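# Move the wooden block from bench to cart floor

## Task

Lift the wooden block from the bench and lay it flat on the floor of the cart, at the handle end next to the profiles. The drop flap must stay open, and anything already in place must still be in place at the finish. Finish with both grippers empty and clear of the cart, the robot upright and not leaning, and no part of the robot touching anything.

## Robot and tools

The robot is a Rainbow Robotics RB-Y1 in a physics simulation. It has a two-wheel differential base with rear casters, a folding torso (squat, shift, pitch, yaw), a head with a camera, and two seven-joint arms. Each arm ends in a parallel gripper with a wrist camera whose case sticks out sideways and can bump into things. The base is 0.58 m wide. It extends 0.10 m in front of the drive axle and 0.57 m behind it, and it cannot drive sideways. A turn on the spot sweeps a circle of radius 0.58 m.

Frames. The base frame has its origin on the floor midway between the drive wheels, with x forward, y to the left and z up, all in metres. The readings chest, left_hand and right_hand are given in this frame. A hand point lies between the finger pads, 0.03 m short of the fingertips. The fingers point along the hand's -z axis and close along its x axis. base_odometry is measured against where the base started and counts wheel turns only, so wheel slip shows up as travel. Its heading is in rad, positive to the left.

Tool move. It performs one action and returns the state plus the images listed in "cameras" (head_camera, left_wrist_camera, right_wrist_camera or all). The "pictures" line gives the order of the images. Calling it with no action just reports. An action is one of three kinds: base and/or joints, optionally with min_time_s or contact_limits; target, alone or with min_time_s; or contact_limits alone.
- base: a single object {x_m_s, turn_rad_s, for_s}. These are velocities, not positions: forward speed in m/s (0.005 to 1.5 in either direction, or 0) and left turn rate in rad/s (0.02 to 1.509, or 0), applied for for_s seconds (0.1 to 5). Acceleration is about 0.4 m/s² (0.5 rad/s² for turning), so distance covered is roughly speed times for_s. Coasting to a stop can take up to about 3 s.
- joints: a single object keyed by joint name, one absolute angle in rad (the grippers in m) per key. Each arm has its own key set (left_... and right_...). Ranges: torso_squat_rad 0 to 1.2, torso_shift_rad -0.3 to 0.6, torso_pitch_rad -0.2 to 1.4, torso_yaw_rad -1.5 to 1.5. Shoulder pitch is ±2.356, where negative raises the arm forward. Left shoulder roll is 0 to 3.141 and right is -3.141 to 0; both lift the arm outward. Shoulder yaw is ±2.094, elbow -2.617 to 0.01 (negative bends it), forearm roll ±3.141, wrist pitch -1.57 to 1.919, hand roll ±2.705, gripper opening 0 to 0.1 m. head_pan_rad runs ±0.523 and head_tilt_rad -0.35 to 1.57 (positive looks down). Combinations of torso values that break its joint limits end as off_target. Before turning the torso with yaw, raise both arms sideways by at least 0.2 rad of roll.
- target: one hand's absolute pose, {side: "left"/"right", x, y, z in m in the base frame (-3 to 3), quat_wxyz in the format the hand lines print}. The solver finds joint angles once, so the hand follows an arc; on long moves, break the path into short steps. The result is reached (within 10 mm and 2°), short, or refused with a reason. A target cannot be sent while an earlier move is still running.
- min_time_s: 0.1 to 8, the shortest duration allowed for the arm, head and torso motions.
- contact_limits: {left_gripper_m, right_gripper_m}, the gripper current in mA, 200 to 672.5. It starts at 672.5 and stays at whatever value you last set.
- blocking: true or omitted waits until everything is at rest. false returns after about 0.5 s; wait(0) then shows the "earlier move" line.

Tool wait: {seconds 0 to 10, cameras}. It returns early if earlier motions finish. stop brakes every running motion, and braked joints then read "stopped". zoom_image: {camera, region [x0,y0,x1,y1]} in pixels of that camera's latest image, at most 504×504. Head images are 896x504 and wrist images 644x364. read_manual gives only licence text. finished_scene: {scene: the current scene's number}. It ends the scene, so make no other call after it in the same reply.

Results. The move line reads done, or else the worst status. Statuses include moving, done, off_target (came to rest away from the target and may still be pushing), contact_stop (torso only), time_out, limit_stop_at_<name> (from built-in limits or the self-collision guard), not_followed ("joint command not followed", held back by the arm-collision check) and torque_fault. A contact_stop or time_out halts every joint in that group (torso, left arm or right arm). An unexpected stop or refusal cancels the remaining move/wait calls in that reply. Other readings: lidar_m gives 12 sectors of 30°, the first straight ahead and counting counter-clockwise, at a height of 0.23 m. motor_effort is wheel effort in %; at rest it is normally under 30, and a higher value means the base is pressing on something. There are joint torques and external torques, wrist force and torque (raw, offset up to 16 N), motor temperatures, and wheel_motors_off.

Grasping. Set the gripper opening at least 0.005 m narrower than the block, giving about 44–55 N per pad. The result off_target or done is normal when holding. Each arm can carry 3 kg.

Avoid the following: driving into furniture, especially fast, since the base keeps pushing and the robot can tip; bending or rising quickly with the arms out in front, or braking hard while driving; the arms striking or pressing on each other, including fingers and camera cases; dropping the block or letting go while it is moving; disturbing the flap or other cart contents; and holding strained poses, which overheats motors (65 °C brings a warning, 80 °C a fault). Torque faults lock the robot for 10 s. The simulation keeps running while you think. Finish upright, with both grippers open and clear of everything.

Each tool is called after "Call:" as name(argument=value, ...), one argument or row to a line, values as JSON.

## Session

Call:
move(
)

Scene clock: 0.00 s.
Joint torques (N m): no reading
External joint torques (N m): no reading
Motor temperatures (°C): left_arm=[31 28 32 36 35 33 38] | right_arm=[34 31 32 30 36 36 34]
Wrist force (N): no reading
Wrist torque (N m): no reading
Wrist force, peak (N): no reading
base_odometry: x=+0.000 y=+0.000 heading=+0.000
lidar_m: 0.65 0.68 1.56 4.82 1.63 1.14 1.08 1.13 1.47 3.50 0.97 0.70
base_status: not commanded
joint_positions: torso_squat_rad=+0.350 torso_shift_rad=+0.000 torso_pitch_rad=+0.000 torso_yaw_rad=+0.000 left_shoulder_pitch_rad=+0.049 left_shoulder_roll_rad=+0.015 left_shoulder_yaw_rad=+0.041 left_elbow_rad=-0.149 left_forearm_roll_rad=+0.010 left_wrist_pitch_rad=-0.019 left_hand_roll_rad=+0.045 left_gripper_m=+0.099 right_shoulder_pitch_rad=-0.033 right_shoulder_roll_rad=-0.038 right_shoulder_yaw_rad=+0.024 right_elbow_rad=-0.125 right_forearm_roll_rad=-0.047 right_wrist_pitch_rad=+0.032 right_hand_roll_rad=-0.022 right_gripper_m=+0.099 head_pan_rad=+0.000 head_tilt_rad=+0.400
joint_status: not commanded
wheel_motors_off: 0
motor_effort: left_wheel=+0 right_wheel=+0
chest: x=-0.2280 y=+0.0001 z=+1.2475 quat_wxyz=(+1.000, +0.000, +0.000, +0.000) (m; base frame)
left_hand: x=-0.1861 y=+0.2354 z=+0.5638 quat_wxyz=(+0.997, +0.009, -0.062, +0.055) (m; base frame)
right_hand: x=-0.1506 y=-0.2464 z=+0.5666 quat_wxyz=(+0.998, -0.015, -0.063, -0.016) (m; base frame)
pictures: head_camera, left_wrist_camera, right_wrist_camera

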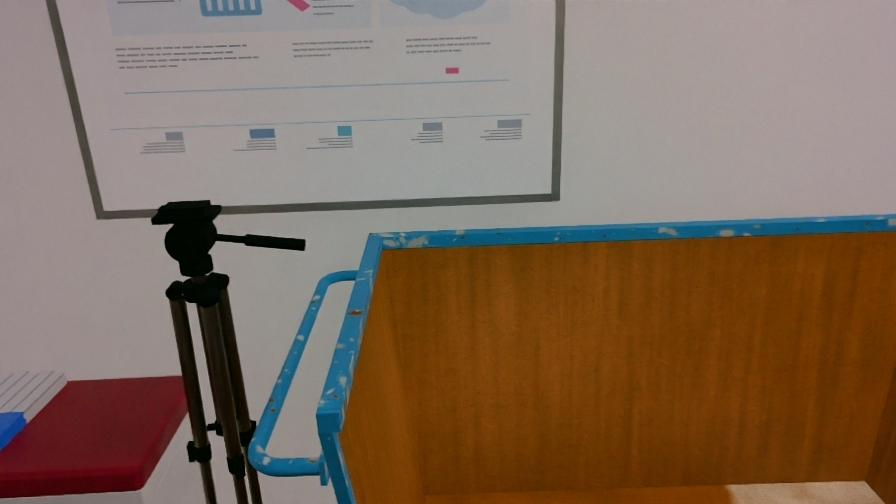

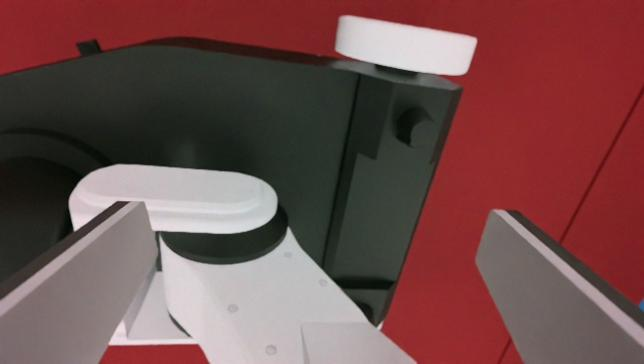

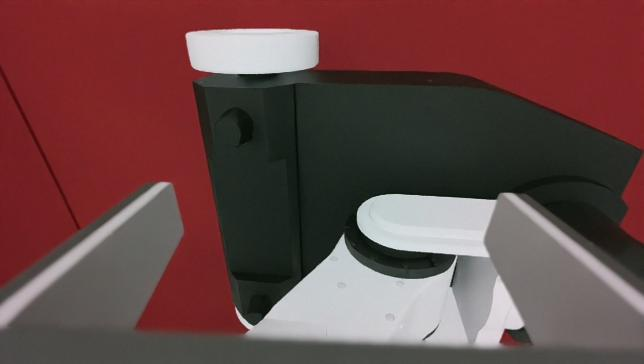

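Call:
move(
  joints={"head_pan_rad":-0.5,"head_tilt_rad":0.8},
  cameras=["head_camera"],
)

Call:
move(
  joints={"head_pan_rad":0.0,"head_tilt_rad":0.9},
  cameras=["head_camera"],
)

Call:
move(
  joints={"head_pan_rad":0.5,"head_tilt_rad":0.6},
  cameras=["head_camera"],
)

Scene clock: 2.63 s.
Joint torques (N m): left_arm=[-0.95 -0.01 0.68 0.23 -0.12 -0.49 -0.01] | right_arm=[-2.05 -0.76 -0.26 0.04 -0.01 -0.31 -0.11]
External joint torques (N m): left_arm=[-0.32 -0.67 0.64 0.21 -0.12 -0.14 0] | right_arm=[0.21 0.73 -0.21 0.35 -0.05 -0.02 -0.12]
Wrist force (N): left_arm=[0.0 1.6 -7.1] | right_arm=[-2.0 1.1 -4.8]
Wrist torque (N m): left_arm=[-0.35 0.10 0.11] | right_arm=[-0.09 -0.08 -0.07]
Wrist force, peak (N): left_arm=[-0.2 1.9 -8.4] | right_arm=[-2.1 1.2 -5.5]
move: done
base_odometry: x=+0.000 y=+0.000 heading=+0.000
lidar_m: 0.65 0.67 1.56 4.83 1.62 1.13 1.08 1.11 1.48 3.51 0.98 0.69
base_status: not commanded
joint_positions: torso_squat_rad=+0.350 torso_shift_rad=+0.000 torso_pitch_rad=+0.000 torso_yaw_rad=+0.000 left_shoulder_pitch_rad=+0.049 left_shoulder_roll_rad=+0.015 left_shoulder_yaw_rad=+0.041 left_elbow_rad=-0.149 left_forearm_roll_rad=+0.010 left_wrist_pitch_rad=-0.019 left_hand_roll_rad=+0.045 left_gripper_m=+0.099 right_shoulder_pitch_rad=-0.033 right_shoulder_roll_rad=-0.038 right_shoulder_yaw_rad=+0.024 right_elbow_rad=-0.125 right_forearm_roll_rad=-0.047 right_wrist_pitch_rad=+0.032 right_hand_roll_rad=-0.022 right_gripper_m=+0.099 head_pan_rad=-0.500 head_tilt_rad=+0.800
joint_status: all done
wheel_motors_off: 0
motor_effort: left_wheel=+0(1) right_wheel=-2(2)
chest: x=-0.2280 y=+0.0001 z=+1.2475 quat_wxyz=(+1.000, +0.000, +0.000, +0.000) (m; base frame)
left_hand: x=-0.1861 y=+0.2354 z=+0.5638 quat_wxyz=(+0.997, +0.009, -0.062, +0.055) (m; base frame)
right_hand: x=-0.1506 y=-0.2464 z=+0.5666 quat_wxyz=(+0.998, -0.015, -0.063, -0.016) (m; base frame)
pictures: head_camera
camera_calibration:
head_camera: T_world_to_cam=[[-0.483078, -0.875023, -0.0311609, -0.0552376], [-0.581065, 0.347007, -0.736172, 0.997525], [0.654981, -0.337522, -0.676076, 1.05872], [0, 0, 0, 1]] pos_world=[-0.140499, -0.0371409, 1.4484]

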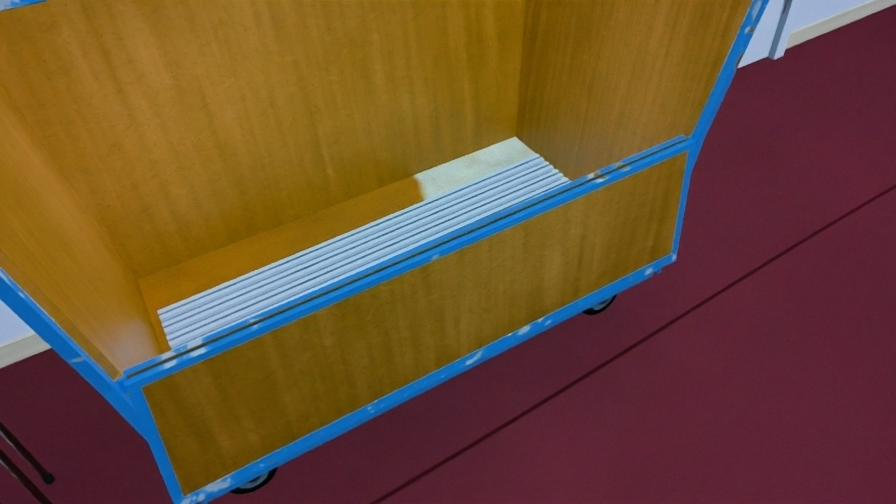

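Scene clock: 3.63 s.
Joint torques (N m): left_arm=[-0.88 -0.3 0.5 0 -0.02 -0.6 0.01] | right_arm=[-1.9 -0.65 -0.88 0.1 -0.08 -0.1 -0.07]
External joint torques (N m): left_arm=[-0.26 -0.97 0.46 -0.01 -0.03 -0.25 0.02] | right_arm=[0.35 0.84 -0.83 0.41 -0.12 0.19 -0.07]
Wrist force (N): left_arm=[0.0 1.6 -7.3] | right_arm=[-2.0 0.6 -4.5]
Wrist torque (N m): left_arm=[-0.29 0.16 0.05] | right_arm=[-0.07 -0.09 -0.09]
Wrist force, peak (N): left_arm=[0.0 2.0 -8.1] | right_arm=[-1.6 1.5 -5.6]
move: done
base_odometry: x=+0.000 y=+0.000 heading=+0.000
lidar_m: 0.65 0.67 1.55 4.84 1.61 1.13 1.07 1.13 1.48 3.51 0.99 0.69
base_status: not commanded
joint_positions: torso_squat_rad=+0.350 torso_shift_rad=+0.000 torso_pitch_rad=+0.000 torso_yaw_rad=+0.000 left_shoulder_pitch_rad=+0.049 left_shoulder_roll_rad=+0.015 left_shoulder_yaw_rad=+0.041 left_elbow_rad=-0.149 left_forearm_roll_rad=+0.010 left_wrist_pitch_rad=-0.019 left_hand_roll_rad=+0.045 left_gripper_m=+0.099 right_shoulder_pitch_rad=-0.033 right_shoulder_roll_rad=-0.038 right_shoulder_yaw_rad=+0.024 right_elbow_rad=-0.125 right_forearm_roll_rad=-0.047 right_wrist_pitch_rad=+0.032 right_hand_roll_rad=-0.022 right_gripper_m=+0.099 head_pan_rad=+0.000 head_tilt_rad=+0.900
joint_status: all done
wheel_motors_off: 0
motor_effort: left_wheel=+1(1) right_wheel=+1(2)
chest: x=-0.2280 y=+0.0001 z=+1.2475 quat_wxyz=(+1.000, +0.000, +0.000, +0.000) (m; base frame)
left_hand: x=-0.1861 y=+0.2354 z=+0.5638 quat_wxyz=(+0.997, +0.009, -0.062, +0.055) (m; base frame)
right_hand: x=-0.1506 y=-0.2464 z=+0.5666 quat_wxyz=(+0.998, -0.015, -0.063, -0.016) (m; base frame)
pictures: head_camera
camera_calibration:
head_camera: T_world_to_cam=[[-0.00752545, -0.999504, -0.0305734, 0.0419166], [-0.746479, 0.0259588, -0.664902, 0.860292], [0.665366, 0.0178187, -0.746305, 1.16253], [0, 0, 0, 1]] pos_world=[-0.131004, -0.00115113, 1.44089]

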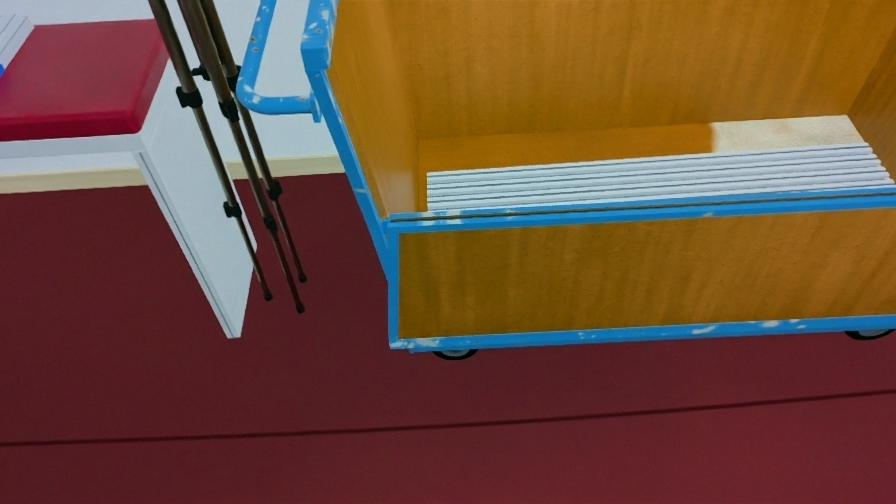

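Scene clock: 4.63 s.
Joint torques (N m): left_arm=[-1.14 -0.18 1.03 0.06 -0.08 -0.66 0.02] | right_arm=[-2.34 -1 -0.61 0.03 -0.13 -0.2 0.06]
External joint torques (N m): left_arm=[-0.51 -0.84 0.99 0.04 -0.08 -0.31 0.03] | right_arm=[-0.08 0.49 -0.56 0.34 -0.17 0.09 0.05]
Wrist force (N): left_arm=[-0.2 1.3 -8.1] | right_arm=[-1.7 1.2 -5.4]
Wrist torque (N m): left_arm=[-0.33 0.09 0.06] | right_arm=[-0.11 -0.05 -0.09]
Wrist force, peak (N): left_arm=[0.2 1.8 -8.5] | right_arm=[-2.0 1.0 -5.6]
move: done
base_odometry: x=+0.000 y=+0.000 heading=+0.000
lidar_m: 0.66 0.68 1.55 4.84 1.63 1.13 1.08 1.13 1.47 3.50 0.99 0.69
base_status: not commanded
joint_positions: torso_squat_rad=+0.350 torso_shift_rad=+0.000 torso_pitch_rad=+0.000 torso_yaw_rad=+0.000 left_shoulder_pitch_rad=+0.049 left_shoulder_roll_rad=+0.015 left_shoulder_yaw_rad=+0.041 left_elbow_rad=-0.149 left_forearm_roll_rad=+0.010 left_wrist_pitch_rad=-0.019 left_hand_roll_rad=+0.045 left_gripper_m=+0.099 right_shoulder_pitch_rad=-0.033 right_shoulder_roll_rad=-0.038 right_shoulder_yaw_rad=+0.024 right_elbow_rad=-0.125 right_forearm_roll_rad=-0.047 right_wrist_pitch_rad=+0.032 right_hand_roll_rad=-0.022 right_gripper_m=+0.099 head_pan_rad=+0.500 head_tilt_rad=+0.600
joint_status: all done
wheel_motors_off: 0
motor_effort: left_wheel=+1(1) right_wheel=+0(2)
chest: x=-0.2280 y=+0.0001 z=+1.2475 quat_wxyz=(+1.000, +0.000, +0.000, +0.000) (m; base frame)
left_hand: x=-0.1861 y=+0.2354 z=+0.5638 quat_wxyz=(+0.997, +0.009, -0.062, +0.055) (m; base frame)
right_hand: x=-0.1506 y=-0.2464 z=+0.5666 quat_wxyz=(+0.998, -0.015, -0.063, -0.016) (m; base frame)
pictures: head_camera
camera_calibration:
head_camera: T_world_to_cam=[[0.480738, -0.8763, -0.0314544, 0.143773], [-0.465929, -0.224891, -0.855765, 1.19442], [0.742833, 0.426055, -0.516407, 0.845606], [0, 0, 0, 1]] pos_world=[-0.140746, 0.0343293, 1.46335]

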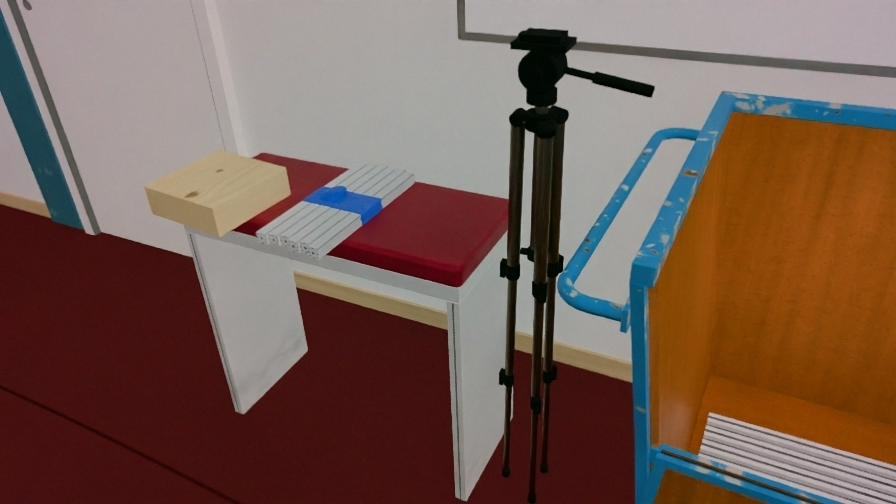

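Call:
zoom_image(
  camera="head_camera",
  region=[130, 130, 430, 300],
)

Scaled by 1.680 from the camera's 896x504 image, which has a finer 1280x720 frame.

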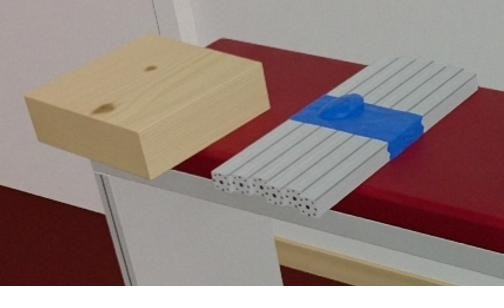

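Call:
move(
  base={"x_m_s":0.2,"for_s":1.9},
  joints={"torso_squat_rad":0.0,"head_pan_rad":0.0,"head_tilt_rad":0.95},
  cameras=["head_camera"],
)

Call:
zoom_image(
  camera="head_camera",
  region=[300, 0, 800, 500],
)

Scene clock: 20.60 s.
Joint torques (N m): left_arm=[-0.31 -0.29 0.82 0.14 -0.02 -0.61 -0.1] | right_arm=[-2.17 -0.75 -0.51 0.08 -0.13 -0.24 0]
External joint torques (N m): left_arm=[0.32 -0.95 0.78 0.13 -0.02 -0.25 -0.09] | right_arm=[0.08 0.74 -0.46 0.39 -0.17 0.05 -0.01]
Wrist force (N): left_arm=[-0.1 0.8 -7.6] | right_arm=[-1.8 0.9 -5.1]
Wrist torque (N m): left_arm=[-0.26 0.14 0.07] | right_arm=[-0.08 -0.08 -0.10]
Wrist force, peak (N): left_arm=[-0.1 1.3 -8.5] | right_arm=[-1.9 1.2 -5.6]
move: done
base_odometry: x=+0.380 y=+0.000 heading=+0.000
lidar_m: 0.27 0.28 0.75 3.60 2.20 1.54 1.45 1.51 1.98 4.73 0.40 0.29
base_status: done (sent for 1.9 of 1.9 s)
joint_positions: torso_squat_rad=+0.000 torso_shift_rad=+0.000 torso_pitch_rad=+0.000 torso_yaw_rad=+0.000 left_shoulder_pitch_rad=+0.049 left_shoulder_roll_rad=+0.015 left_shoulder_yaw_rad=+0.041 left_elbow_rad=-0.149 left_forearm_roll_rad=+0.010 left_wrist_pitch_rad=-0.019 left_hand_roll_rad=+0.045 left_gripper_m=+0.099 right_shoulder_pitch_rad=-0.033 right_shoulder_roll_rad=-0.038 right_shoulder_yaw_rad=+0.024 right_elbow_rad=-0.125 right_forearm_roll_rad=-0.047 right_wrist_pitch_rad=+0.032 right_hand_roll_rad=-0.022 right_gripper_m=+0.099 head_pan_rad=+0.000 head_tilt_rad=+0.950
joint_status: all done
wheel_motors_off: 0
motor_effort: left_wheel=+1(53) right_wheel=+0(27)
chest: x=-0.2280 y=+0.0001 z=+1.2899 quat_wxyz=(+1.000, +0.000, +0.000, +0.000) (m; base frame)
left_hand: x=-0.1861 y=+0.2354 z=+0.6063 quat_wxyz=(+0.997, +0.009, -0.062, +0.055) (m; base frame)
right_hand: x=-0.1505 y=-0.2464 z=+0.6091 quat_wxyz=(+0.998, -0.015, -0.062, -0.016) (m; base frame)
pictures: head_camera
camera_calibration:
head_camera: T_world_to_cam=[[-0.00904992, -0.999504, -0.0301597, 0.0422852], [-0.778855, 0.0259615, -0.626667, 0.824973], [0.627139, 0.0178188, -0.778704, 1.23453], [0, 0, 0, 1]] pos_world=[-0.131304, -0.00115112, 1.47959]

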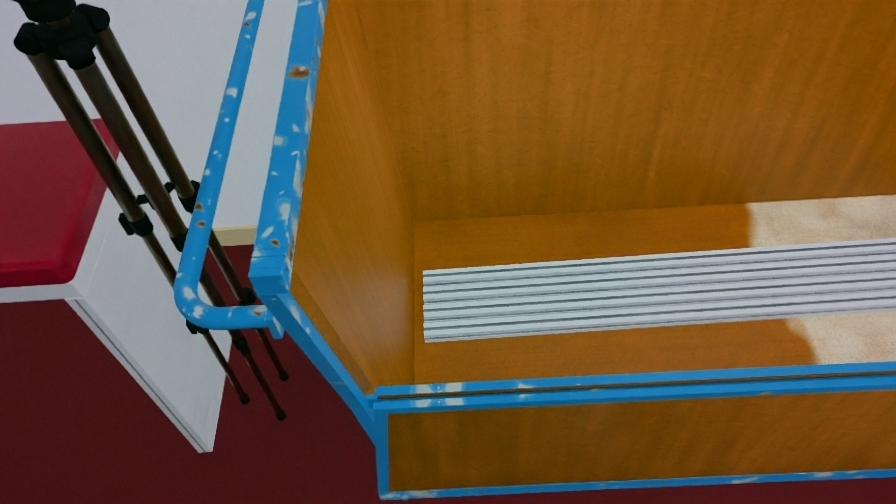

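Scaled by 1.008 from the camera's 896x504 image, which has a finer 1280x720 frame.

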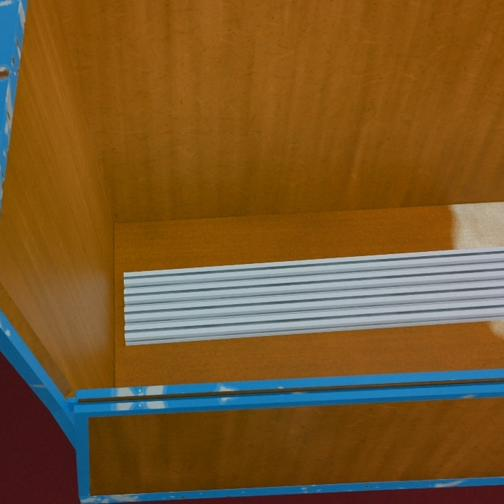

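Call:
move(
  base={"x_m_s":-0.3,"for_s":1.1},
  joints={"head_tilt_rad":0.7},
)

Call:
move(
  base={"turn_rad_s":0.8,"for_s":1.9635},
)

Call:
move(
  base={"x_m_s":0.4,"for_s":3.5},
)

Call:
move(
  base={"turn_rad_s":-0.8,"for_s":1.9635},
  cameras=["head_camera"],
)

Scene clock: 37.73 s.
Joint torques (N m): left_arm=[-1.21 -0.13 0.76 0.04 -0.13 -0.68 -0.03] | right_arm=[-2.27 -0.91 -0.76 -0.18 -0.17 -0.18 -0.02]
External joint torques (N m): left_arm=[-0.57 -0.79 0.72 0.02 -0.14 -0.32 -0.02] | right_arm=[-0.01 0.58 -0.71 0.13 -0.2 0.12 -0.03]
Wrist force (N): left_arm=[0.3 1.5 -7.3] | right_arm=[-1.7 1.2 -4.8]
Wrist torque (N m): left_arm=[-0.28 0.18 0.08] | right_arm=[-0.11 -0.08 -0.11]
Wrist force, peak (N): left_arm=[-0.6 0.9 -8.5] | right_arm=[-2.0 1.2 -5.5]
move: done
base_odometry: x=+0.050 y=+0.000 heading=+0.002
lidar_m: 0.61 0.63 1.54 4.72 1.69 1.19 1.13 1.18 1.55 3.70 0.91 0.64
base_status: done (sent for 1.1 of 1.1 s)
joint_positions: torso_squat_rad=+0.000 torso_shift_rad=+0.000 torso_pitch_rad=+0.000 torso_yaw_rad=+0.000 left_shoulder_pitch_rad=+0.049 left_shoulder_roll_rad=+0.015 left_shoulder_yaw_rad=+0.041 left_elbow_rad=-0.149 left_forearm_roll_rad=+0.010 left_wrist_pitch_rad=-0.019 left_hand_roll_rad=+0.045 left_gripper_m=+0.099 right_shoulder_pitch_rad=-0.033 right_shoulder_roll_rad=-0.038 right_shoulder_yaw_rad=+0.024 right_elbow_rad=-0.125 right_forearm_roll_rad=-0.047 right_wrist_pitch_rad=+0.032 right_hand_roll_rad=-0.022 right_gripper_m=+0.099 head_pan_rad=+0.000 head_tilt_rad=+0.700
joint_status: all done
wheel_motors_off: 0
motor_effort: left_wheel=+22(41) right_wheel=-25(33)
chest: x=-0.2280 y=+0.0001 z=+1.2899 quat_wxyz=(+1.000, +0.000, +0.000, +0.000) (m; base frame)
left_hand: x=-0.1861 y=+0.2354 z=+0.6063 quat_wxyz=(+0.997, +0.009, -0.062, +0.055) (m; base frame)
right_hand: x=-0.1506 y=-0.2464 z=+0.6091 quat_wxyz=(+0.998, -0.015, -0.063, -0.016) (m; base frame)
pictures: none

Scene clock: 41.63 s.
Joint torques (N m): left_arm=[-1.38 -0.05 0.69 0.03 -0.04 -0.57 0] | right_arm=[-2.13 -0.88 -0.74 -0.08 -0.13 -0.18 -0.04]
External joint torques (N m): left_arm=[-0.74 -0.72 0.65 0.02 -0.05 -0.22 0.01] | right_arm=[0.13 0.61 -0.7 0.23 -0.17 0.12 -0.04]
Wrist force (N): left_arm=[0.5 1.0 -7.5] | right_arm=[-1.5 0.8 -5.1]
Wrist torque (N m): left_arm=[-0.25 0.18 0.10] | right_arm=[-0.08 -0.02 -0.12]
Wrist force, peak (N): left_arm=[-0.8 1.3 -8.6] | right_arm=[-1.6 0.6 -5.7]
move: done
base_odometry: x=+0.050 y=+0.000 heading=+1.575
lidar_m: 4.84 1.68 1.18 1.12 1.16 1.53 3.80 0.92 0.65 0.62 0.64 1.53
base_status: done (sent for 1.97 of 1.97 s)
joint_positions: torso_squat_rad=+0.000 torso_shift_rad=+0.000 torso_pitch_rad=+0.000 torso_yaw_rad=+0.000 left_shoulder_pitch_rad=+0.049 left_shoulder_roll_rad=+0.015 left_shoulder_yaw_rad=+0.041 left_elbow_rad=-0.149 left_forearm_roll_rad=+0.010 left_wrist_pitch_rad=-0.019 left_hand_roll_rad=+0.045 left_gripper_m=+0.099 right_shoulder_pitch_rad=-0.033 right_shoulder_roll_rad=-0.038 right_shoulder_yaw_rad=+0.024 right_elbow_rad=-0.125 right_forearm_roll_rad=-0.047 right_wrist_pitch_rad=+0.032 right_hand_roll_rad=-0.022 right_gripper_m=+0.099 head_pan_rad=+0.000 head_tilt_rad=+0.700
joint_status: not commanded
wheel_motors_off: 0
motor_effort: left_wheel=+9(45) right_wheel=+19(58)
chest: x=-0.2281 y=+0.0001 z=+1.2899 quat_wxyz=(+1.000, +0.000, +0.000, +0.000) (m; base frame)
left_hand: x=-0.1861 y=+0.2354 z=+0.6063 quat_wxyz=(+0.997, +0.009, -0.062, +0.055) (m; base frame)
right_hand: x=-0.1506 y=-0.2464 z=+0.6091 quat_wxyz=(+0.998, -0.015, -0.063, -0.016) (m; base frame)
pictures: none

Scene clock: 46.53 s.
Joint torques (N m): left_arm=[-0.37 -0.26 0.67 0.13 0.02 -0.63 0.01] | right_arm=[-1.94 -0.49 -0.95 0.2 -0.12 -0.13 -0.03]
External joint torques (N m): left_arm=[0.26 -0.92 0.63 0.12 0.02 -0.28 0.02] | right_arm=[0.31 1.01 -0.9 0.51 -0.16 0.16 -0.03]
Wrist force (N): left_arm=[-0.6 1.5 -7.6] | right_arm=[-1.8 0.5 -4.7]
Wrist torque (N m): left_arm=[-0.32 0.08 0.10] | right_arm=[-0.01 -0.10 -0.12]
Wrist force, peak (N): left_arm=[-0.1 1.9 -8.2] | right_arm=[-2.2 1.4 -5.5]
move: done
base_odometry: x=+0.043 y=+1.400 heading=+1.577
lidar_m: 4.21 1.75 1.23 1.18 1.21 1.61 2.54 1.15 1.14 0.78 1.38 1.83
base_status: done (sent for 3.5 of 3.5 s)
joint_positions: torso_squat_rad=+0.000 torso_shift_rad=+0.000 torso_pitch_rad=+0.000 torso_yaw_rad=+0.000 left_shoulder_pitch_rad=+0.049 left_shoulder_roll_rad=+0.015 left_shoulder_yaw_rad=+0.041 left_elbow_rad=-0.149 left_forearm_roll_rad=+0.010 left_wrist_pitch_rad=-0.019 left_hand_roll_rad=+0.045 left_gripper_m=+0.099 right_shoulder_pitch_rad=-0.033 right_shoulder_roll_rad=-0.038 right_shoulder_yaw_rad=+0.024 right_elbow_rad=-0.125 right_forearm_roll_rad=-0.047 right_wrist_pitch_rad=+0.032 right_hand_roll_rad=-0.022 right_gripper_m=+0.099 head_pan_rad=+0.000 head_tilt_rad=+0.700
joint_status: not commanded
wheel_motors_off: 0
motor_effort: left_wheel=+19(49) right_wheel=-18(47)
chest: x=-0.2280 y=+0.0001 z=+1.2899 quat_wxyz=(+1.000, +0.000, +0.000, +0.000) (m; base frame)
left_hand: x=-0.1861 y=+0.2354 z=+0.6063 quat_wxyz=(+0.997, +0.009, -0.062, +0.055) (m; base frame)
right_hand: x=-0.1505 y=-0.2464 z=+0.6091 quat_wxyz=(+0.998, -0.015, -0.062, -0.016) (m; base frame)
pictures: none

Scene clock: 50.43 s.
Joint torques (N m): left_arm=[-0.98 -0.14 0.54 -0.03 -0.02 -0.63 -0.04] | right_arm=[-2.13 -1.03 -0.67 0.33 -0.14 -0.25 -0.02]
External joint torques (N m): left_arm=[-0.35 -0.8 0.5 -0.04 -0.03 -0.27 -0.03] | right_arm=[0.13 0.47 -0.62 0.64 -0.17 0.04 -0.03]
Wrist force (N): left_arm=[-0.1 1.0 -7.2] | right_arm=[-1.3 1.0 -5.1]
Wrist torque (N m): left_arm=[-0.24 0.13 0.09] | right_arm=[-0.10 0.00 -0.08]
Wrist force, peak (N): left_arm=[-0.2 1.6 -8.3] | right_arm=[-1.9 1.0 -5.5]
move: done
base_odometry: x=+0.043 y=+1.400 heading=+0.004
lidar_m: 0.77 1.37 1.82 4.24 1.78 1.24 1.18 1.21 1.62 3.89 1.37 1.12
base_status: done (sent for 1.97 of 1.97 s)
joint_positions: torso_squat_rad=+0.000 torso_shift_rad=+0.000 torso_pitch_rad=+0.000 torso_yaw_rad=+0.000 left_shoulder_pitch_rad=+0.049 left_shoulder_roll_rad=+0.015 left_shoulder_yaw_rad=+0.041 left_elbow_rad=-0.149 left_forearm_roll_rad=+0.010 left_wrist_pitch_rad=-0.019 left_hand_roll_rad=+0.045 left_gripper_m=+0.099 right_shoulder_pitch_rad=-0.033 right_shoulder_roll_rad=-0.038 right_shoulder_yaw_rad=+0.024 right_elbow_rad=-0.125 right_forearm_roll_rad=-0.047 right_wrist_pitch_rad=+0.032 right_hand_roll_rad=-0.022 right_gripper_m=+0.099 head_pan_rad=+0.000 head_tilt_rad=+0.700
joint_status: not commanded
wheel_motors_off: 0
motor_effort: left_wheel=+23(45) right_wheel=+4(52)
chest: x=-0.2280 y=+0.0001 z=+1.2899 quat_wxyz=(+1.000, +0.000, +0.000, +0.000) (m; base frame)
left_hand: x=-0.1861 y=+0.2354 z=+0.6063 quat_wxyz=(+0.997, +0.009, -0.062, +0.055) (m; base frame)
right_hand: x=-0.1505 y=-0.2464 z=+0.6091 quat_wxyz=(+0.998, -0.015, -0.063, -0.016) (m; base frame)
pictures: head_camera
camera_calibration:
head_camera: T_world_to_cam=[[-0.00122579, -0.999502, -0.031523, 0.0458232], [-0.599562, 0.0259633, -0.799907, 1.12002], [0.800327, 0.0179195, -0.599296, 1.00295], [0, 0, 0, 1]] pos_world=[-0.131105, -0.00125137, 1.49842]

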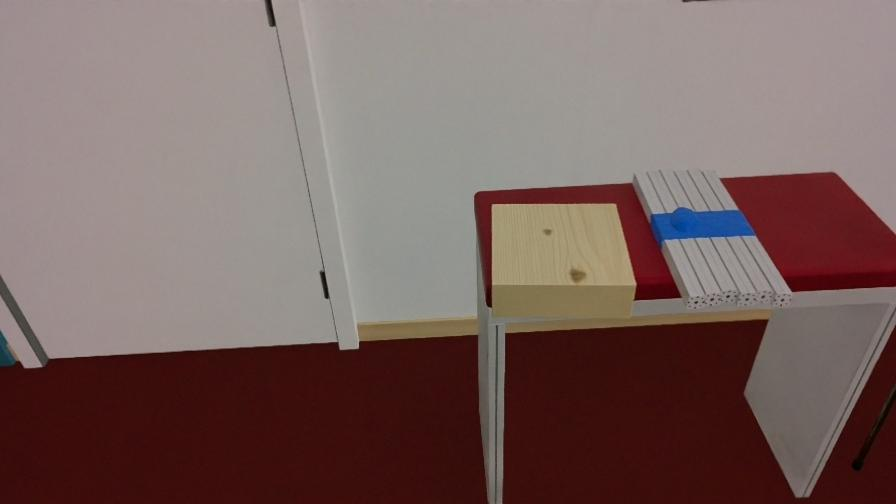

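Call:
move(
  joints={"torso_squat_rad":1.0,"right_elbow_rad":-1.5,"right_shoulder_roll_rad":-0.3,"right_shoulder_pitch_rad":0.3},
)

Call:
move(
  target={"side":"right","x":0.29,"y":-0.17,"z":0.767,"quat_wxyz":[0.7071,0,-0.7071,0]},
  cameras=["head_camera","right_wrist_camera"],
)

Scene clock: 60.70 s.
Joint torques (N m): left_arm=[-0.79 -0.07 1.04 0.12 -0.04 -0.65 -0.03] | right_arm=[-4.33 -5.72 -3.47 -9.47 0 -1.71 -0.07]
External joint torques (N m): left_arm=[-0.16 -0.73 1 0.11 -0.04 -0.3 -0.02] | right_arm=[0.42 0.41 0.03 -0.91 -0.21 0 -0.11]
Wrist force (N): left_arm=[0.6 1.0 -7.7] | right_arm=[-6.7 2.7 -1.3]
Wrist torque (N m): left_arm=[-0.29 0.24 0.13] | right_arm=[-0.26 -0.34 -0.09]
Wrist force, peak (N): left_arm=[0.0 2.0 -8.5] | right_arm=[-6.9 2.4 -1.8]
move: done
base_odometry: x=+0.043 y=+1.400 heading=+0.004
lidar_m: 0.76 1.37 1.83 4.23 1.78 1.23 1.17 1.21 1.61 3.90 1.37 1.12
base_status: not commanded
joint_positions: torso_squat_rad=+1.000 torso_shift_rad=+0.000 torso_pitch_rad=+0.000 torso_yaw_rad=+0.000 left_shoulder_pitch_rad=+0.049 left_shoulder_roll_rad=+0.015 left_shoulder_yaw_rad=+0.041 left_elbow_rad=-0.149 left_forearm_roll_rad=+0.010 left_wrist_pitch_rad=-0.019 left_hand_roll_rad=+0.045 left_gripper_m=+0.099 right_shoulder_pitch_rad=+0.300 right_shoulder_roll_rad=-0.300 right_shoulder_yaw_rad=+0.024 right_elbow_rad=-1.500 right_forearm_roll_rad=-0.047 right_wrist_pitch_rad=+0.032 right_hand_roll_rad=-0.022 right_gripper_m=+0.099 head_pan_rad=+0.000 head_tilt_rad=+0.700
joint_status: all done
wheel_motors_off: 0
motor_effort: left_wheel=+21(23) right_wheel=+5(8)
chest: x=-0.2281 y=+0.0001 z=+0.9681 quat_wxyz=(+1.000, +0.000, +0.000, +0.000) (m; base frame)
left_hand: x=-0.1861 y=+0.2354 z=+0.2845 quat_wxyz=(+0.997, +0.009, -0.062, +0.055) (m; base frame)
right_hand: x=+0.1598 y=-0.3574 z=+0.5836 quat_wxyz=(+0.828, -0.101, -0.549, +0.056) (m; base frame)
pictures: none

Scene clock: 61.93 s.
Joint torques (N m): left_arm=[-0.67 -0.09 0.41 0.08 -0.05 -0.6 0.07] | right_arm=[-10.31 0.84 -0.41 -10.77 0.03 -1.01 0.25]
External joint torques (N m): left_arm=[-0.04 -0.75 0.37 0.06 -0.05 -0.25 0.08] | right_arm=[0.73 -0.41 -0.4 -0.62 -0.39 0.17 0.2]
Wrist force (N): left_arm=[0.0 1.0 -7.8] | right_arm=[-7.1 0.4 0.9]
Wrist torque (N m): left_arm=[-0.25 0.17 0.09] | right_arm=[-0.10 -0.40 0.04]
Wrist force, peak (N): left_arm=[-0.2 1.3 -8.4] | right_arm=[-8.6 1.1 -0.3]
move: done
base_odometry: x=+0.043 y=+1.400 heading=+0.004
lidar_m: 0.76 1.37 1.84 4.22 1.78 1.25 1.18 1.22 1.60 3.90 1.37 1.12
base_status: not commanded
joint_positions: torso_squat_rad=+1.000 torso_shift_rad=+0.000 torso_pitch_rad=+0.000 torso_yaw_rad=+0.000 left_shoulder_pitch_rad=+0.049 left_shoulder_roll_rad=+0.015 left_shoulder_yaw_rad=+0.041 left_elbow_rad=-0.149 left_forearm_roll_rad=+0.010 left_wrist_pitch_rad=-0.019 left_hand_roll_rad=+0.045 left_gripper_m=+0.099 right_shoulder_pitch_rad=-0.010 right_shoulder_roll_rad=+0.000 right_shoulder_yaw_rad=+0.162 right_elbow_rad=-1.672 right_forearm_roll_rad=+0.908 right_wrist_pitch_rad=+0.196 right_hand_roll_rad=-0.901 right_gripper_m=+0.099 head_pan_rad=+0.000 head_tilt_rad=+0.700
joint_status: all done
wheel_motors_off: 0
motor_effort: left_wheel=+21(23) right_wheel=+5(8)
chest: x=-0.2281 y=+0.0001 z=+0.9681 quat_wxyz=(+1.000, +0.000, +0.000, +0.000) (m; base frame)
left_hand: x=-0.1861 y=+0.2354 z=+0.2845 quat_wxyz=(+0.997, +0.009, -0.062, +0.055) (m; base frame)
right_hand: x=+0.2900 y=-0.1699 z=+0.7674 quat_wxyz=(+0.711, +0.004, -0.703, +0.004) (m; base frame)
right_hand_status: reached (checked arc, planned for 0.9 s): 0 mm and 0.9 deg off.
pictures: head_camera, right_wrist_camera
camera_calibration:
head_camera: T_world_to_cam=[[-0.00130067, -0.999504, -0.0314614, 0.0355969], [-0.599448, 0.0259614, -0.799993, 0.86267], [0.800413, 0.0178189, -0.599184, 0.810053], [0, 0, 0, 1]] pos_world=[-0.131205, -0.00125112, 1.17662]
right_wrist_camera: T_world_to_cam=[[0.0157066, -0.0293572, -0.999446, 0.756218], [-0.516386, 0.85571, -0.0332504, 0.347756], [0.856212, 0.516622, -0.00171941, -0.0870693], [0, 0, 0, 1]] pos_world=[0.242249, -0.230396, 0.767212]

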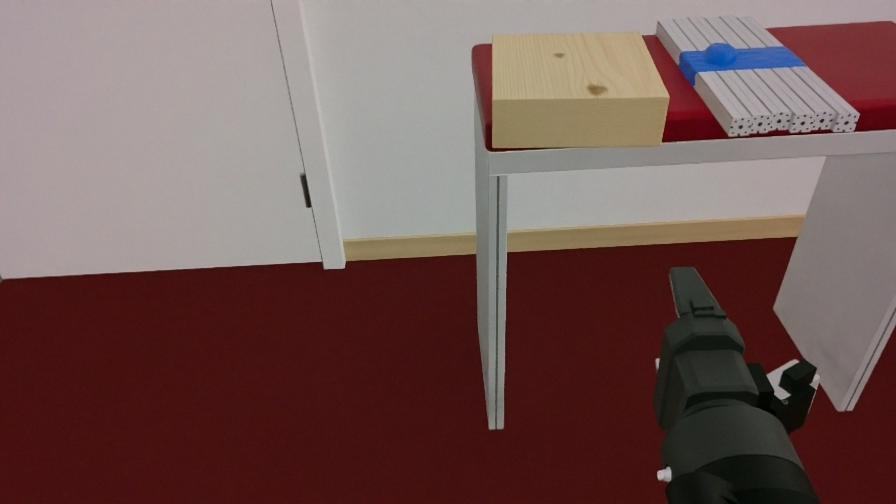

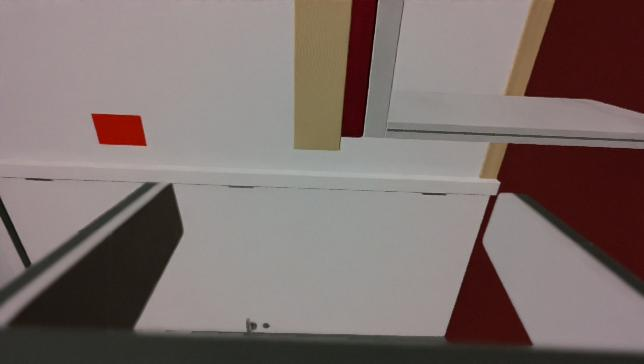

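Call:
move(
  base={"x_m_s":0.2,"for_s":1.25},
  joints={"head_tilt_rad":0.9},
  cameras=["head_camera","right_wrist_camera"],
)

Scene clock: 69.37 s.
Joint torques (N m): left_arm=[-0.32 -0.23 0.7 0.01 0.01 -0.67 -0.05] | right_arm=[-10.97 0.86 -0.64 -10.87 0.11 -1.17 0.27]
External joint torques (N m): left_arm=[0.3 -0.89 0.66 0 0 -0.32 -0.04] | right_arm=[0.07 -0.4 -0.63 -0.72 -0.31 0.01 0.22]
Wrist force (N): left_arm=[0.1 1.1 -7.1] | right_arm=[-7.5 0.7 0.7]
Wrist torque (N m): left_arm=[-0.30 0.14 0.07] | right_arm=[-0.13 -0.43 0.02]
Wrist force, peak (N): left_arm=[0.5 1.2 -8.9] | right_arm=[-7.8 1.0 1.2]
move: done
base_odometry: x=+0.296 y=+1.401 heading=+0.003
lidar_m: 0.51 1.13 1.51 3.69 2.15 1.52 1.43 1.49 1.94 1.53 0.95 1.05
base_status: done (sent for 1.27 of 1.27 s)
joint_positions: torso_squat_rad=+1.000 torso_shift_rad=+0.000 torso_pitch_rad=+0.000 torso_yaw_rad=+0.000 left_shoulder_pitch_rad=+0.049 left_shoulder_roll_rad=+0.015 left_shoulder_yaw_rad=+0.041 left_elbow_rad=-0.149 left_forearm_roll_rad=+0.010 left_wrist_pitch_rad=-0.019 left_hand_roll_rad=+0.045 left_gripper_m=+0.099 right_shoulder_pitch_rad=-0.010 right_shoulder_roll_rad=+0.000 right_shoulder_yaw_rad=+0.162 right_elbow_rad=-1.672 right_forearm_roll_rad=+0.908 right_wrist_pitch_rad=+0.196 right_hand_roll_rad=-0.901 right_gripper_m=+0.099 head_pan_rad=+0.000 head_tilt_rad=+0.900
joint_status: all done
wheel_motors_off: 0
motor_effort: left_wheel=-9(50) right_wheel=+11(42)
chest: x=-0.2279 y=+0.0001 z=+0.9681 quat_wxyz=(+1.000, +0.000, +0.000, +0.000) (m; base frame)
left_hand: x=-0.1861 y=+0.2354 z=+0.2845 quat_wxyz=(+0.997, +0.009, -0.062, +0.055) (m; base frame)
right_hand: x=+0.2901 y=-0.1700 z=+0.7672 quat_wxyz=(+0.711, +0.004, -0.703, +0.004) (m; base frame)
pictures: head_camera, right_wrist_camera
camera_calibration:
head_camera: T_world_to_cam=[[-0.00752782, -0.999504, -0.0305758, 0.0332808], [-0.74653, 0.0259608, -0.664845, 0.67459], [0.665309, 0.0178209, -0.746355, 0.954076], [0, 0, 0, 1]] pos_world=[-0.130904, -0.00125113, 1.16159]
right_wrist_camera: T_world_to_cam=[[0.0152552, -0.0293885, -0.999452, 0.75612], [-0.516285, 0.855779, -0.0330442, 0.347668], [0.856281, 0.516506, -0.0021177, -0.0867544], [0, 0, 0, 1]] pos_world=[0.242247, -0.230497, 0.76701]

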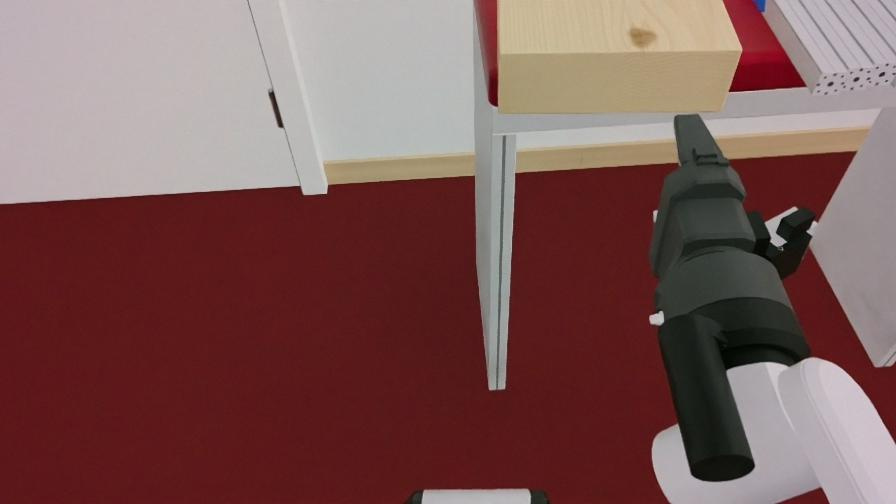

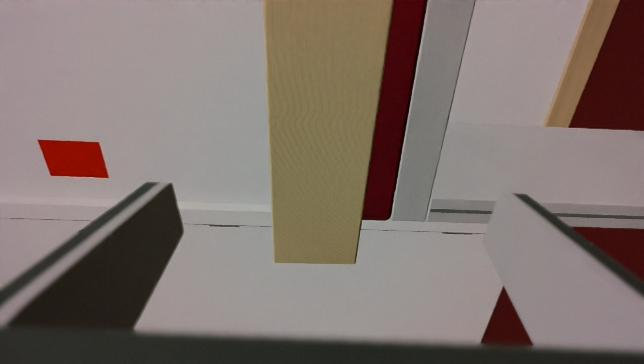

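Call:
move(
  target={"side":"right","x":0.36,"y":-0.156,"z":0.773,"quat_wxyz":[0.7071,0,-0.7071,0]},
  cameras=["head_camera","right_wrist_camera"],
)

Scene clock: 74.17 s.
Joint torques (N m): left_arm=[-0.17 -0.2 0.77 0.02 -0.12 -0.63 -0.06] | right_arm=[-15.9 0.35 -2.1 -10.67 0.28 -0.59 0.34]
External joint torques (N m): left_arm=[0.46 -0.86 0.72 0 -0.12 -0.27 -0.05] | right_arm=[-0.47 0.11 -1.78 -0.57 -0.17 0.06 0.29]
Wrist force (N): left_arm=[-0.1 1.2 -7.3] | right_arm=[-7.3 0.8 1.2]
Wrist torque (N m): left_arm=[-0.29 0.10 0.07] | right_arm=[-0.13 -0.45 0.03]
Wrist force, peak (N): left_arm=[0.0 0.9 -8.4] | right_arm=[-8.3 0.5 1.1]
move: done
base_odometry: x=+0.296 y=+1.401 heading=+0.003
lidar_m: 0.50 1.12 1.51 3.69 2.16 1.51 1.43 1.48 1.96 1.51 0.94 1.06
base_status: not commanded
joint_positions: torso_squat_rad=+1.000 torso_shift_rad=+0.000 torso_pitch_rad=+0.000 torso_yaw_rad=+0.000 left_shoulder_pitch_rad=+0.049 left_shoulder_roll_rad=+0.015 left_shoulder_yaw_rad=+0.041 left_elbow_rad=-0.149 left_forearm_roll_rad=+0.010 left_wrist_pitch_rad=-0.019 left_hand_roll_rad=+0.045 left_gripper_m=+0.099 right_shoulder_pitch_rad=-0.298 right_shoulder_roll_rad=+0.000 right_shoulder_yaw_rad=+0.110 right_elbow_rad=-1.356 right_forearm_roll_rad=+1.182 right_wrist_pitch_rad=+0.216 right_hand_roll_rad=-1.220 right_gripper_m=+0.099 head_pan_rad=+0.000 head_tilt_rad=+0.900
joint_status: all done
wheel_motors_off: 0
motor_effort: left_wheel=-11(12) right_wheel=+10(14)
chest: x=-0.2280 y=+0.0001 z=+0.9681 quat_wxyz=(+1.000, +0.000, +0.000, +0.000) (m; base frame)
left_hand: x=-0.1861 y=+0.2354 z=+0.2845 quat_wxyz=(+0.997, +0.009, -0.062, +0.055) (m; base frame)
right_hand: x=+0.3599 y=-0.1558 z=+0.7732 quat_wxyz=(+0.712, +0.002, -0.703, +0.003) (m; base frame)
right_hand_status: reached (checked arc, planned for 0.6 s): 0 mm and 0.8 deg off.
pictures: head_camera, right_wrist_camera
camera_calibration:
head_camera: T_world_to_cam=[[-0.00752782, -0.999504, -0.0305758, 0.0332808], [-0.74653, 0.0259608, -0.664845, 0.67459], [0.665309, 0.0178209, -0.746355, 0.954076], [0, 0, 0, 1]] pos_world=[-0.130904, -0.00125113, 1.16159]
right_wrist_camera: T_world_to_cam=[[0.0139894, -0.0296603, -0.999462, 0.761917], [-0.512944, 0.857801, -0.032636, 0.370571], [0.858308, 0.513125, -0.00321397, -0.154276], [0, 0, 0, 1]] pos_world=[0.311839, -0.216114, 0.773106]

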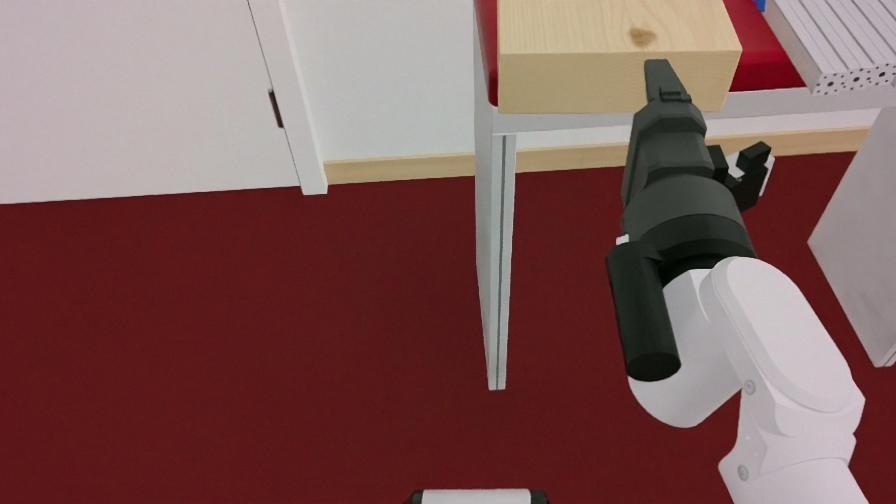

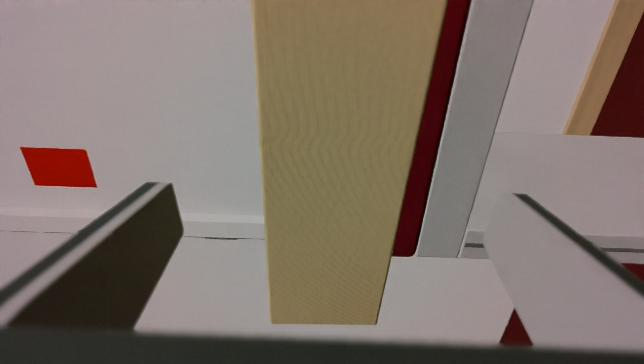

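Call:
move(
  target={"side":"right","x":0.40,"y":-0.156,"z":0.771,"quat_wxyz":[0.7071,0,-0.7071,0]},
)

Call:
move(
  target={"side":"right","x":0.435,"y":-0.156,"z":0.771,"quat_wxyz":[0.7071,0,-0.7071,0]},
  min_time_s=1.5,
  cameras=["head_camera","right_wrist_camera"],
)

Scene clock: 78.70 s.
Joint torques (N m): left_arm=[-0.6 -0.59 0.59 0.17 -0.15 -0.58 -0.09] | right_arm=[-19.2 -0.58 -2.76 -10.81 0.12 0.05 0.3]
External joint torques (N m): left_arm=[0.02 -1.25 0.55 0.15 -0.15 -0.23 -0.08] | right_arm=[-1.25 0.48 -2.34 -0.8 -0.25 -0.07 0.25]
Wrist force (N): left_arm=[0.5 1.2 -8.4] | right_arm=[-7.3 0.1 1.0]
Wrist torque (N m): left_arm=[-0.27 0.22 0.09] | right_arm=[-0.08 -0.45 0.04]
Wrist force, peak (N): left_arm=[0.3 1.3 -8.6] | right_arm=[-8.3 0.4 1.1]
move: done
base_odometry: x=+0.296 y=+1.401 heading=+0.003
lidar_m: 0.51 1.13 1.49 3.68 2.16 1.51 1.43 1.48 1.95 1.52 0.95 1.06
base_status: not commanded
joint_positions: torso_squat_rad=+1.000 torso_shift_rad=+0.000 torso_pitch_rad=+0.000 torso_yaw_rad=+0.000 left_shoulder_pitch_rad=+0.049 left_shoulder_roll_rad=+0.015 left_shoulder_yaw_rad=+0.041 left_elbow_rad=-0.149 left_forearm_roll_rad=+0.010 left_wrist_pitch_rad=-0.019 left_hand_roll_rad=+0.045 left_gripper_m=+0.099 right_shoulder_pitch_rad=-0.478 right_shoulder_roll_rad=-0.007 right_shoulder_yaw_rad=+0.054 right_elbow_rad=-1.098 right_forearm_roll_rad=+1.559 right_wrist_pitch_rad=+0.200 right_hand_roll_rad=-1.629 right_gripper_m=+0.099 head_pan_rad=+0.000 head_tilt_rad=+0.900
joint_status: all done
wheel_motors_off: 0
motor_effort: left_wheel=-10(12) right_wheel=+9(13)
chest: x=-0.2280 y=+0.0001 z=+0.9681 quat_wxyz=(+1.000, +0.000, +0.000, +0.000) (m; base frame)
left_hand: x=-0.1861 y=+0.2354 z=+0.2845 quat_wxyz=(+0.997, +0.009, -0.062, +0.055) (m; base frame)
right_hand: x=+0.3998 y=-0.1558 z=+0.7713 quat_wxyz=(+0.713, +0.000, -0.701, +0.001) (m; base frame)
right_hand_status: reached (checked arc, planned for 0.6 s): 0 mm and 0.9 deg off.
pictures: none

Scene clock: 80.53 s.
Joint torques (N m): left_arm=[-0.66 -0.01 0.86 0.05 0.02 -0.57 0] | right_arm=[-23.11 -4.11 -0.8 -9.64 0.52 1.16 -0.16]
External joint torques (N m): left_arm=[-0.04 -0.68 0.82 0.03 0.01 -0.22 0] | right_arm=[-2.58 -0.72 1.07 -0.42 0.09 0.14 -0.2]
Wrist force (N): left_arm=[0.2 1.6 -7.9] | right_arm=[-6.9 0.2 1.0]
Wrist torque (N m): left_arm=[-0.33 0.15 0.05] | right_arm=[-0.09 -0.36 0.05]
Wrist force, peak (N): left_arm=[0.3 0.9 -8.7] | right_arm=[-7.9 0.2 0.9]
move: done
base_odometry: x=+0.296 y=+1.401 heading=+0.003
lidar_m: 0.50 1.13 1.51 3.69 2.15 1.51 1.43 1.48 1.96 1.52 0.94 1.08
base_status: not commanded
joint_positions: torso_squat_rad=+1.000 torso_shift_rad=+0.000 torso_pitch_rad=+0.000 torso_yaw_rad=+0.000 left_shoulder_pitch_rad=+0.049 left_shoulder_roll_rad=+0.015 left_shoulder_yaw_rad=+0.041 left_elbow_rad=-0.149 left_forearm_roll_rad=+0.010 left_wrist_pitch_rad=-0.019 left_hand_roll_rad=+0.045 left_gripper_m=+0.099 right_shoulder_pitch_rad=-0.690 right_shoulder_roll_rad=-0.110 right_shoulder_yaw_rad=+0.224 right_elbow_rad=-0.770 right_forearm_roll_rad=+1.812 right_wrist_pitch_rad=+0.332 right_hand_roll_rad=-2.137 right_gripper_m=+0.099 head_pan_rad=+0.000 head_tilt_rad=+0.900
joint_status: all done
wheel_motors_off: 0
motor_effort: left_wheel=-11(12) right_wheel=+10(12)
chest: x=-0.2280 y=+0.0001 z=+0.9681 quat_wxyz=(+1.000, +0.000, +0.000, +0.000) (m; base frame)
left_hand: x=-0.1861 y=+0.2354 z=+0.2845 quat_wxyz=(+0.997, +0.009, -0.062, +0.055) (m; base frame)
right_hand: x=+0.4347 y=-0.1563 z=+0.7710 quat_wxyz=(+0.710, +0.000, -0.704, +0.000) (m; base frame)
right_hand_status: reached (checked arc, planned for 1.5 s): 0 mm and 0.4 deg off.
pictures: head_camera, right_wrist_camera
camera_calibration:
head_camera: T_world_to_cam=[[-0.00752782, -0.999504, -0.0305758, 0.0332808], [-0.74653, 0.0259608, -0.664845, 0.67459], [0.665309, 0.0178209, -0.746355, 0.954076], [0, 0, 0, 1]] pos_world=[-0.130904, -0.00125113, 1.16159]
right_wrist_camera: T_world_to_cam=[[0.0188057, -0.0295187, -0.999387, 0.756512], [-0.50614, 0.861742, -0.0349773, 0.408662], [0.862246, 0.506487, 0.00126512, -0.224454], [0, 0, 0, 1]] pos_world=[0.386148, -0.216146, 0.770627]

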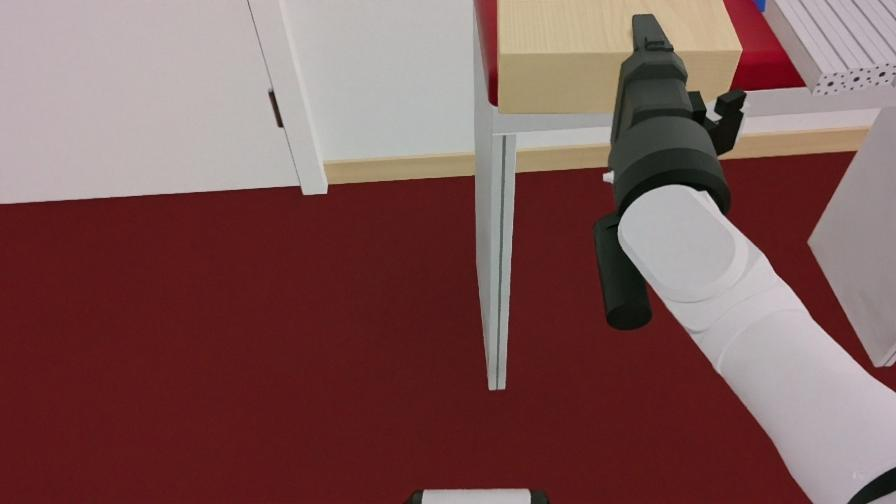

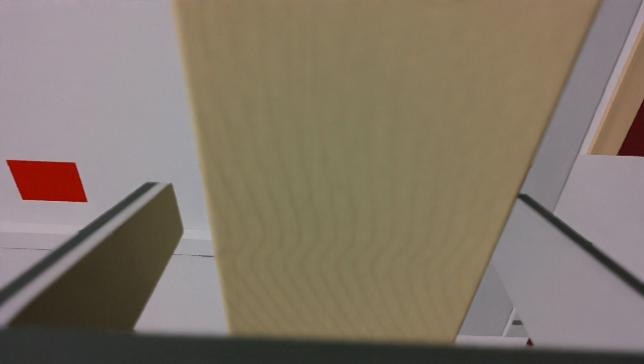

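Call:
move(
  target={"side":"right","x":0.437,"y":-0.156,"z":0.7685,"quat_wxyz":[0.7071,0,-0.7071,0]},
)

Call:
move(
  target={"side":"right","x":0.458,"y":-0.156,"z":0.7685,"quat_wxyz":[0.7071,0,-0.7071,0]},
  min_time_s=1.5,
  cameras=["head_camera","right_wrist_camera"],
)

Scene clock: 83.53 s.
Joint torques (N m): left_arm=[-0.3 -0.37 0.76 0.13 -0.1 -0.7 -0.06] | right_arm=[-22.87 -3.67 -1.46 -9.49 0.45 1.37 0.05]
External joint torques (N m): left_arm=[0.32 -1.03 0.72 0.11 -0.1 -0.34 -0.05] | right_arm=[-2.14 -0.08 0.52 -0.45 0.01 0.25 0]
Wrist force (N): left_arm=[0.6 1.8 -7.1] | right_arm=[-7.7 0.2 1.3]
Wrist torque (N m): left_arm=[-0.32 0.20 0.09] | right_arm=[-0.09 -0.46 0.06]
Wrist force, peak (N): left_arm=[0.5 1.1 -8.6] | right_arm=[-8.7 1.0 1.5]
move: done
base_odometry: x=+0.296 y=+1.401 heading=+0.003
lidar_m: 0.51 1.13 1.50 3.70 2.15 1.50 1.43 1.49 1.93 1.53 0.94 1.07
base_status: not commanded
joint_positions: torso_squat_rad=+1.000 torso_shift_rad=+0.000 torso_pitch_rad=+0.000 torso_yaw_rad=+0.000 left_shoulder_pitch_rad=+0.049 left_shoulder_roll_rad=+0.015 left_shoulder_yaw_rad=+0.041 left_elbow_rad=-0.149 left_forearm_roll_rad=+0.010 left_wrist_pitch_rad=-0.019 left_hand_roll_rad=+0.045 left_gripper_m=+0.099 right_shoulder_pitch_rad=-0.711 right_shoulder_roll_rad=-0.118 right_shoulder_yaw_rad=+0.253 right_elbow_rad=-0.727 right_forearm_roll_rad=+1.838 right_wrist_pitch_rad=+0.353 right_hand_roll_rad=-2.200 right_gripper_m=+0.099 head_pan_rad=+0.000 head_tilt_rad=+0.900
joint_status: all done
wheel_motors_off: 0
motor_effort: left_wheel=-10(11) right_wheel=+11(11)
chest: x=-0.2280 y=+0.0001 z=+0.9681 quat_wxyz=(+1.000, +0.000, +0.000, +0.000) (m; base frame)
left_hand: x=-0.1861 y=+0.2354 z=+0.2845 quat_wxyz=(+0.997, +0.009, -0.062, +0.055) (m; base frame)
right_hand: x=+0.4366 y=-0.1565 z=+0.7687 quat_wxyz=(+0.709, -0.001, -0.705, +0.000) (m; base frame)
right_hand_status: reached (checked arc, planned for 0.2 s): 1 mm and 0.4 deg off.
pictures: none

Scene clock: 85.37 s.
Joint torques (N m): left_arm=[-0.76 -0.47 0.68 0.1 -0.05 -0.68 -0.02] | right_arm=[-25.06 -3.98 -0.12 -7.25 0.26 1.98 -0.08]
External joint torques (N m): left_arm=[-0.14 -1.13 0.64 0.08 -0.05 -0.33 -0.02] | right_arm=[-2.42 1.39 1.14 -0.18 0 0.29 -0.13]
Wrist force (N): left_arm=[-0.2 1.6 -7.5] | right_arm=[-7.3 0.6 1.2]
Wrist torque (N m): left_arm=[-0.33 0.10 0.07] | right_arm=[-0.18 -0.37 0.07]
Wrist force, peak (N): left_arm=[-0.7 1.6 -8.3] | right_arm=[-10.6 -1.2 2.6]
move: done
base_odometry: x=+0.296 y=+1.401 heading=+0.003
lidar_m: 0.52 1.12 1.50 3.67 2.17 1.52 1.42 1.47 1.96 1.52 0.95 1.06
base_status: not commanded
joint_positions: torso_squat_rad=+1.000 torso_shift_rad=+0.000 torso_pitch_rad=+0.000 torso_yaw_rad=+0.000 left_shoulder_pitch_rad=+0.049 left_shoulder_roll_rad=+0.015 left_shoulder_yaw_rad=+0.041 left_elbow_rad=-0.149 left_forearm_roll_rad=+0.010 left_wrist_pitch_rad=-0.019 left_hand_roll_rad=+0.045 left_gripper_m=+0.099 right_shoulder_pitch_rad=-0.968 right_shoulder_roll_rad=-0.112 right_shoulder_yaw_rad=+0.444 right_elbow_rad=-0.267 right_forearm_roll_rad=+2.008 right_wrist_pitch_rad=+0.468 right_hand_roll_rad=-2.668 right_gripper_m=+0.099 head_pan_rad=+0.000 head_tilt_rad=+0.900
joint_status: all done
wheel_motors_off: 0
motor_effort: left_wheel=-11(11) right_wheel=+12(12)
chest: x=-0.2280 y=+0.0001 z=+0.9681 quat_wxyz=(+1.000, +0.000, +0.000, +0.000) (m; base frame)
left_hand: x=-0.1861 y=+0.2354 z=+0.2845 quat_wxyz=(+0.997, +0.009, -0.062, +0.055) (m; base frame)
right_hand: x=+0.4573 y=-0.1565 z=+0.7689 quat_wxyz=(+0.713, +0.001, -0.702, +0.001) (m; base frame)
right_hand_status: reached (checked arc, planned for 1.5 s): 1 mm and 0.9 deg off.
pictures: head_camera, right_wrist_camera
camera_calibration:
head_camera: T_world_to_cam=[[-0.00752345, -0.999504, -0.0305773, 0.0332823], [-0.746436, 0.0259611, -0.664951, 0.674649], [0.665415, 0.0178213, -0.746261, 0.954047], [0, 0, 0, 1]] pos_world=[-0.131004, -0.00125113, 1.16159]
right_wrist_camera: T_world_to_cam=[[0.0106774, -0.0292502, -0.999515, 0.757819], [-0.508775, 0.860355, -0.0306128, 0.417884], [0.860833, 0.508855, -0.00569538, -0.237452], [0, 0, 0, 1]] pos_world=[0.408924, -0.216534, 0.768892]

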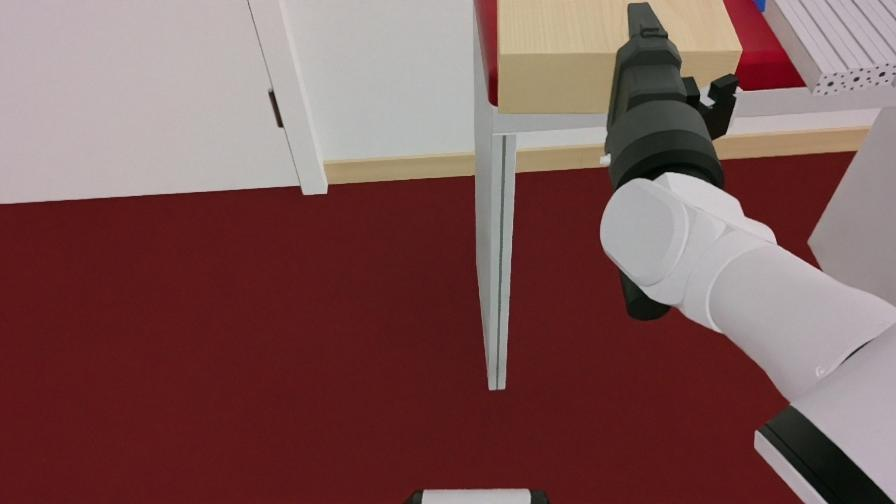

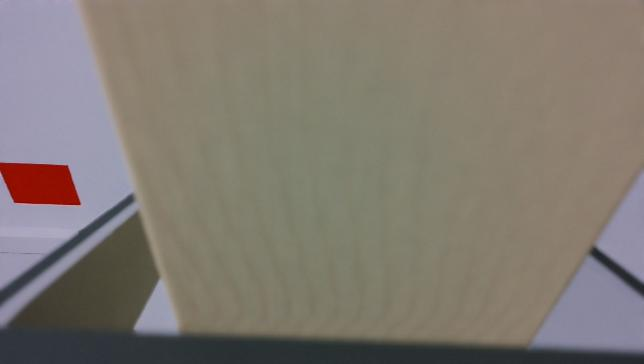

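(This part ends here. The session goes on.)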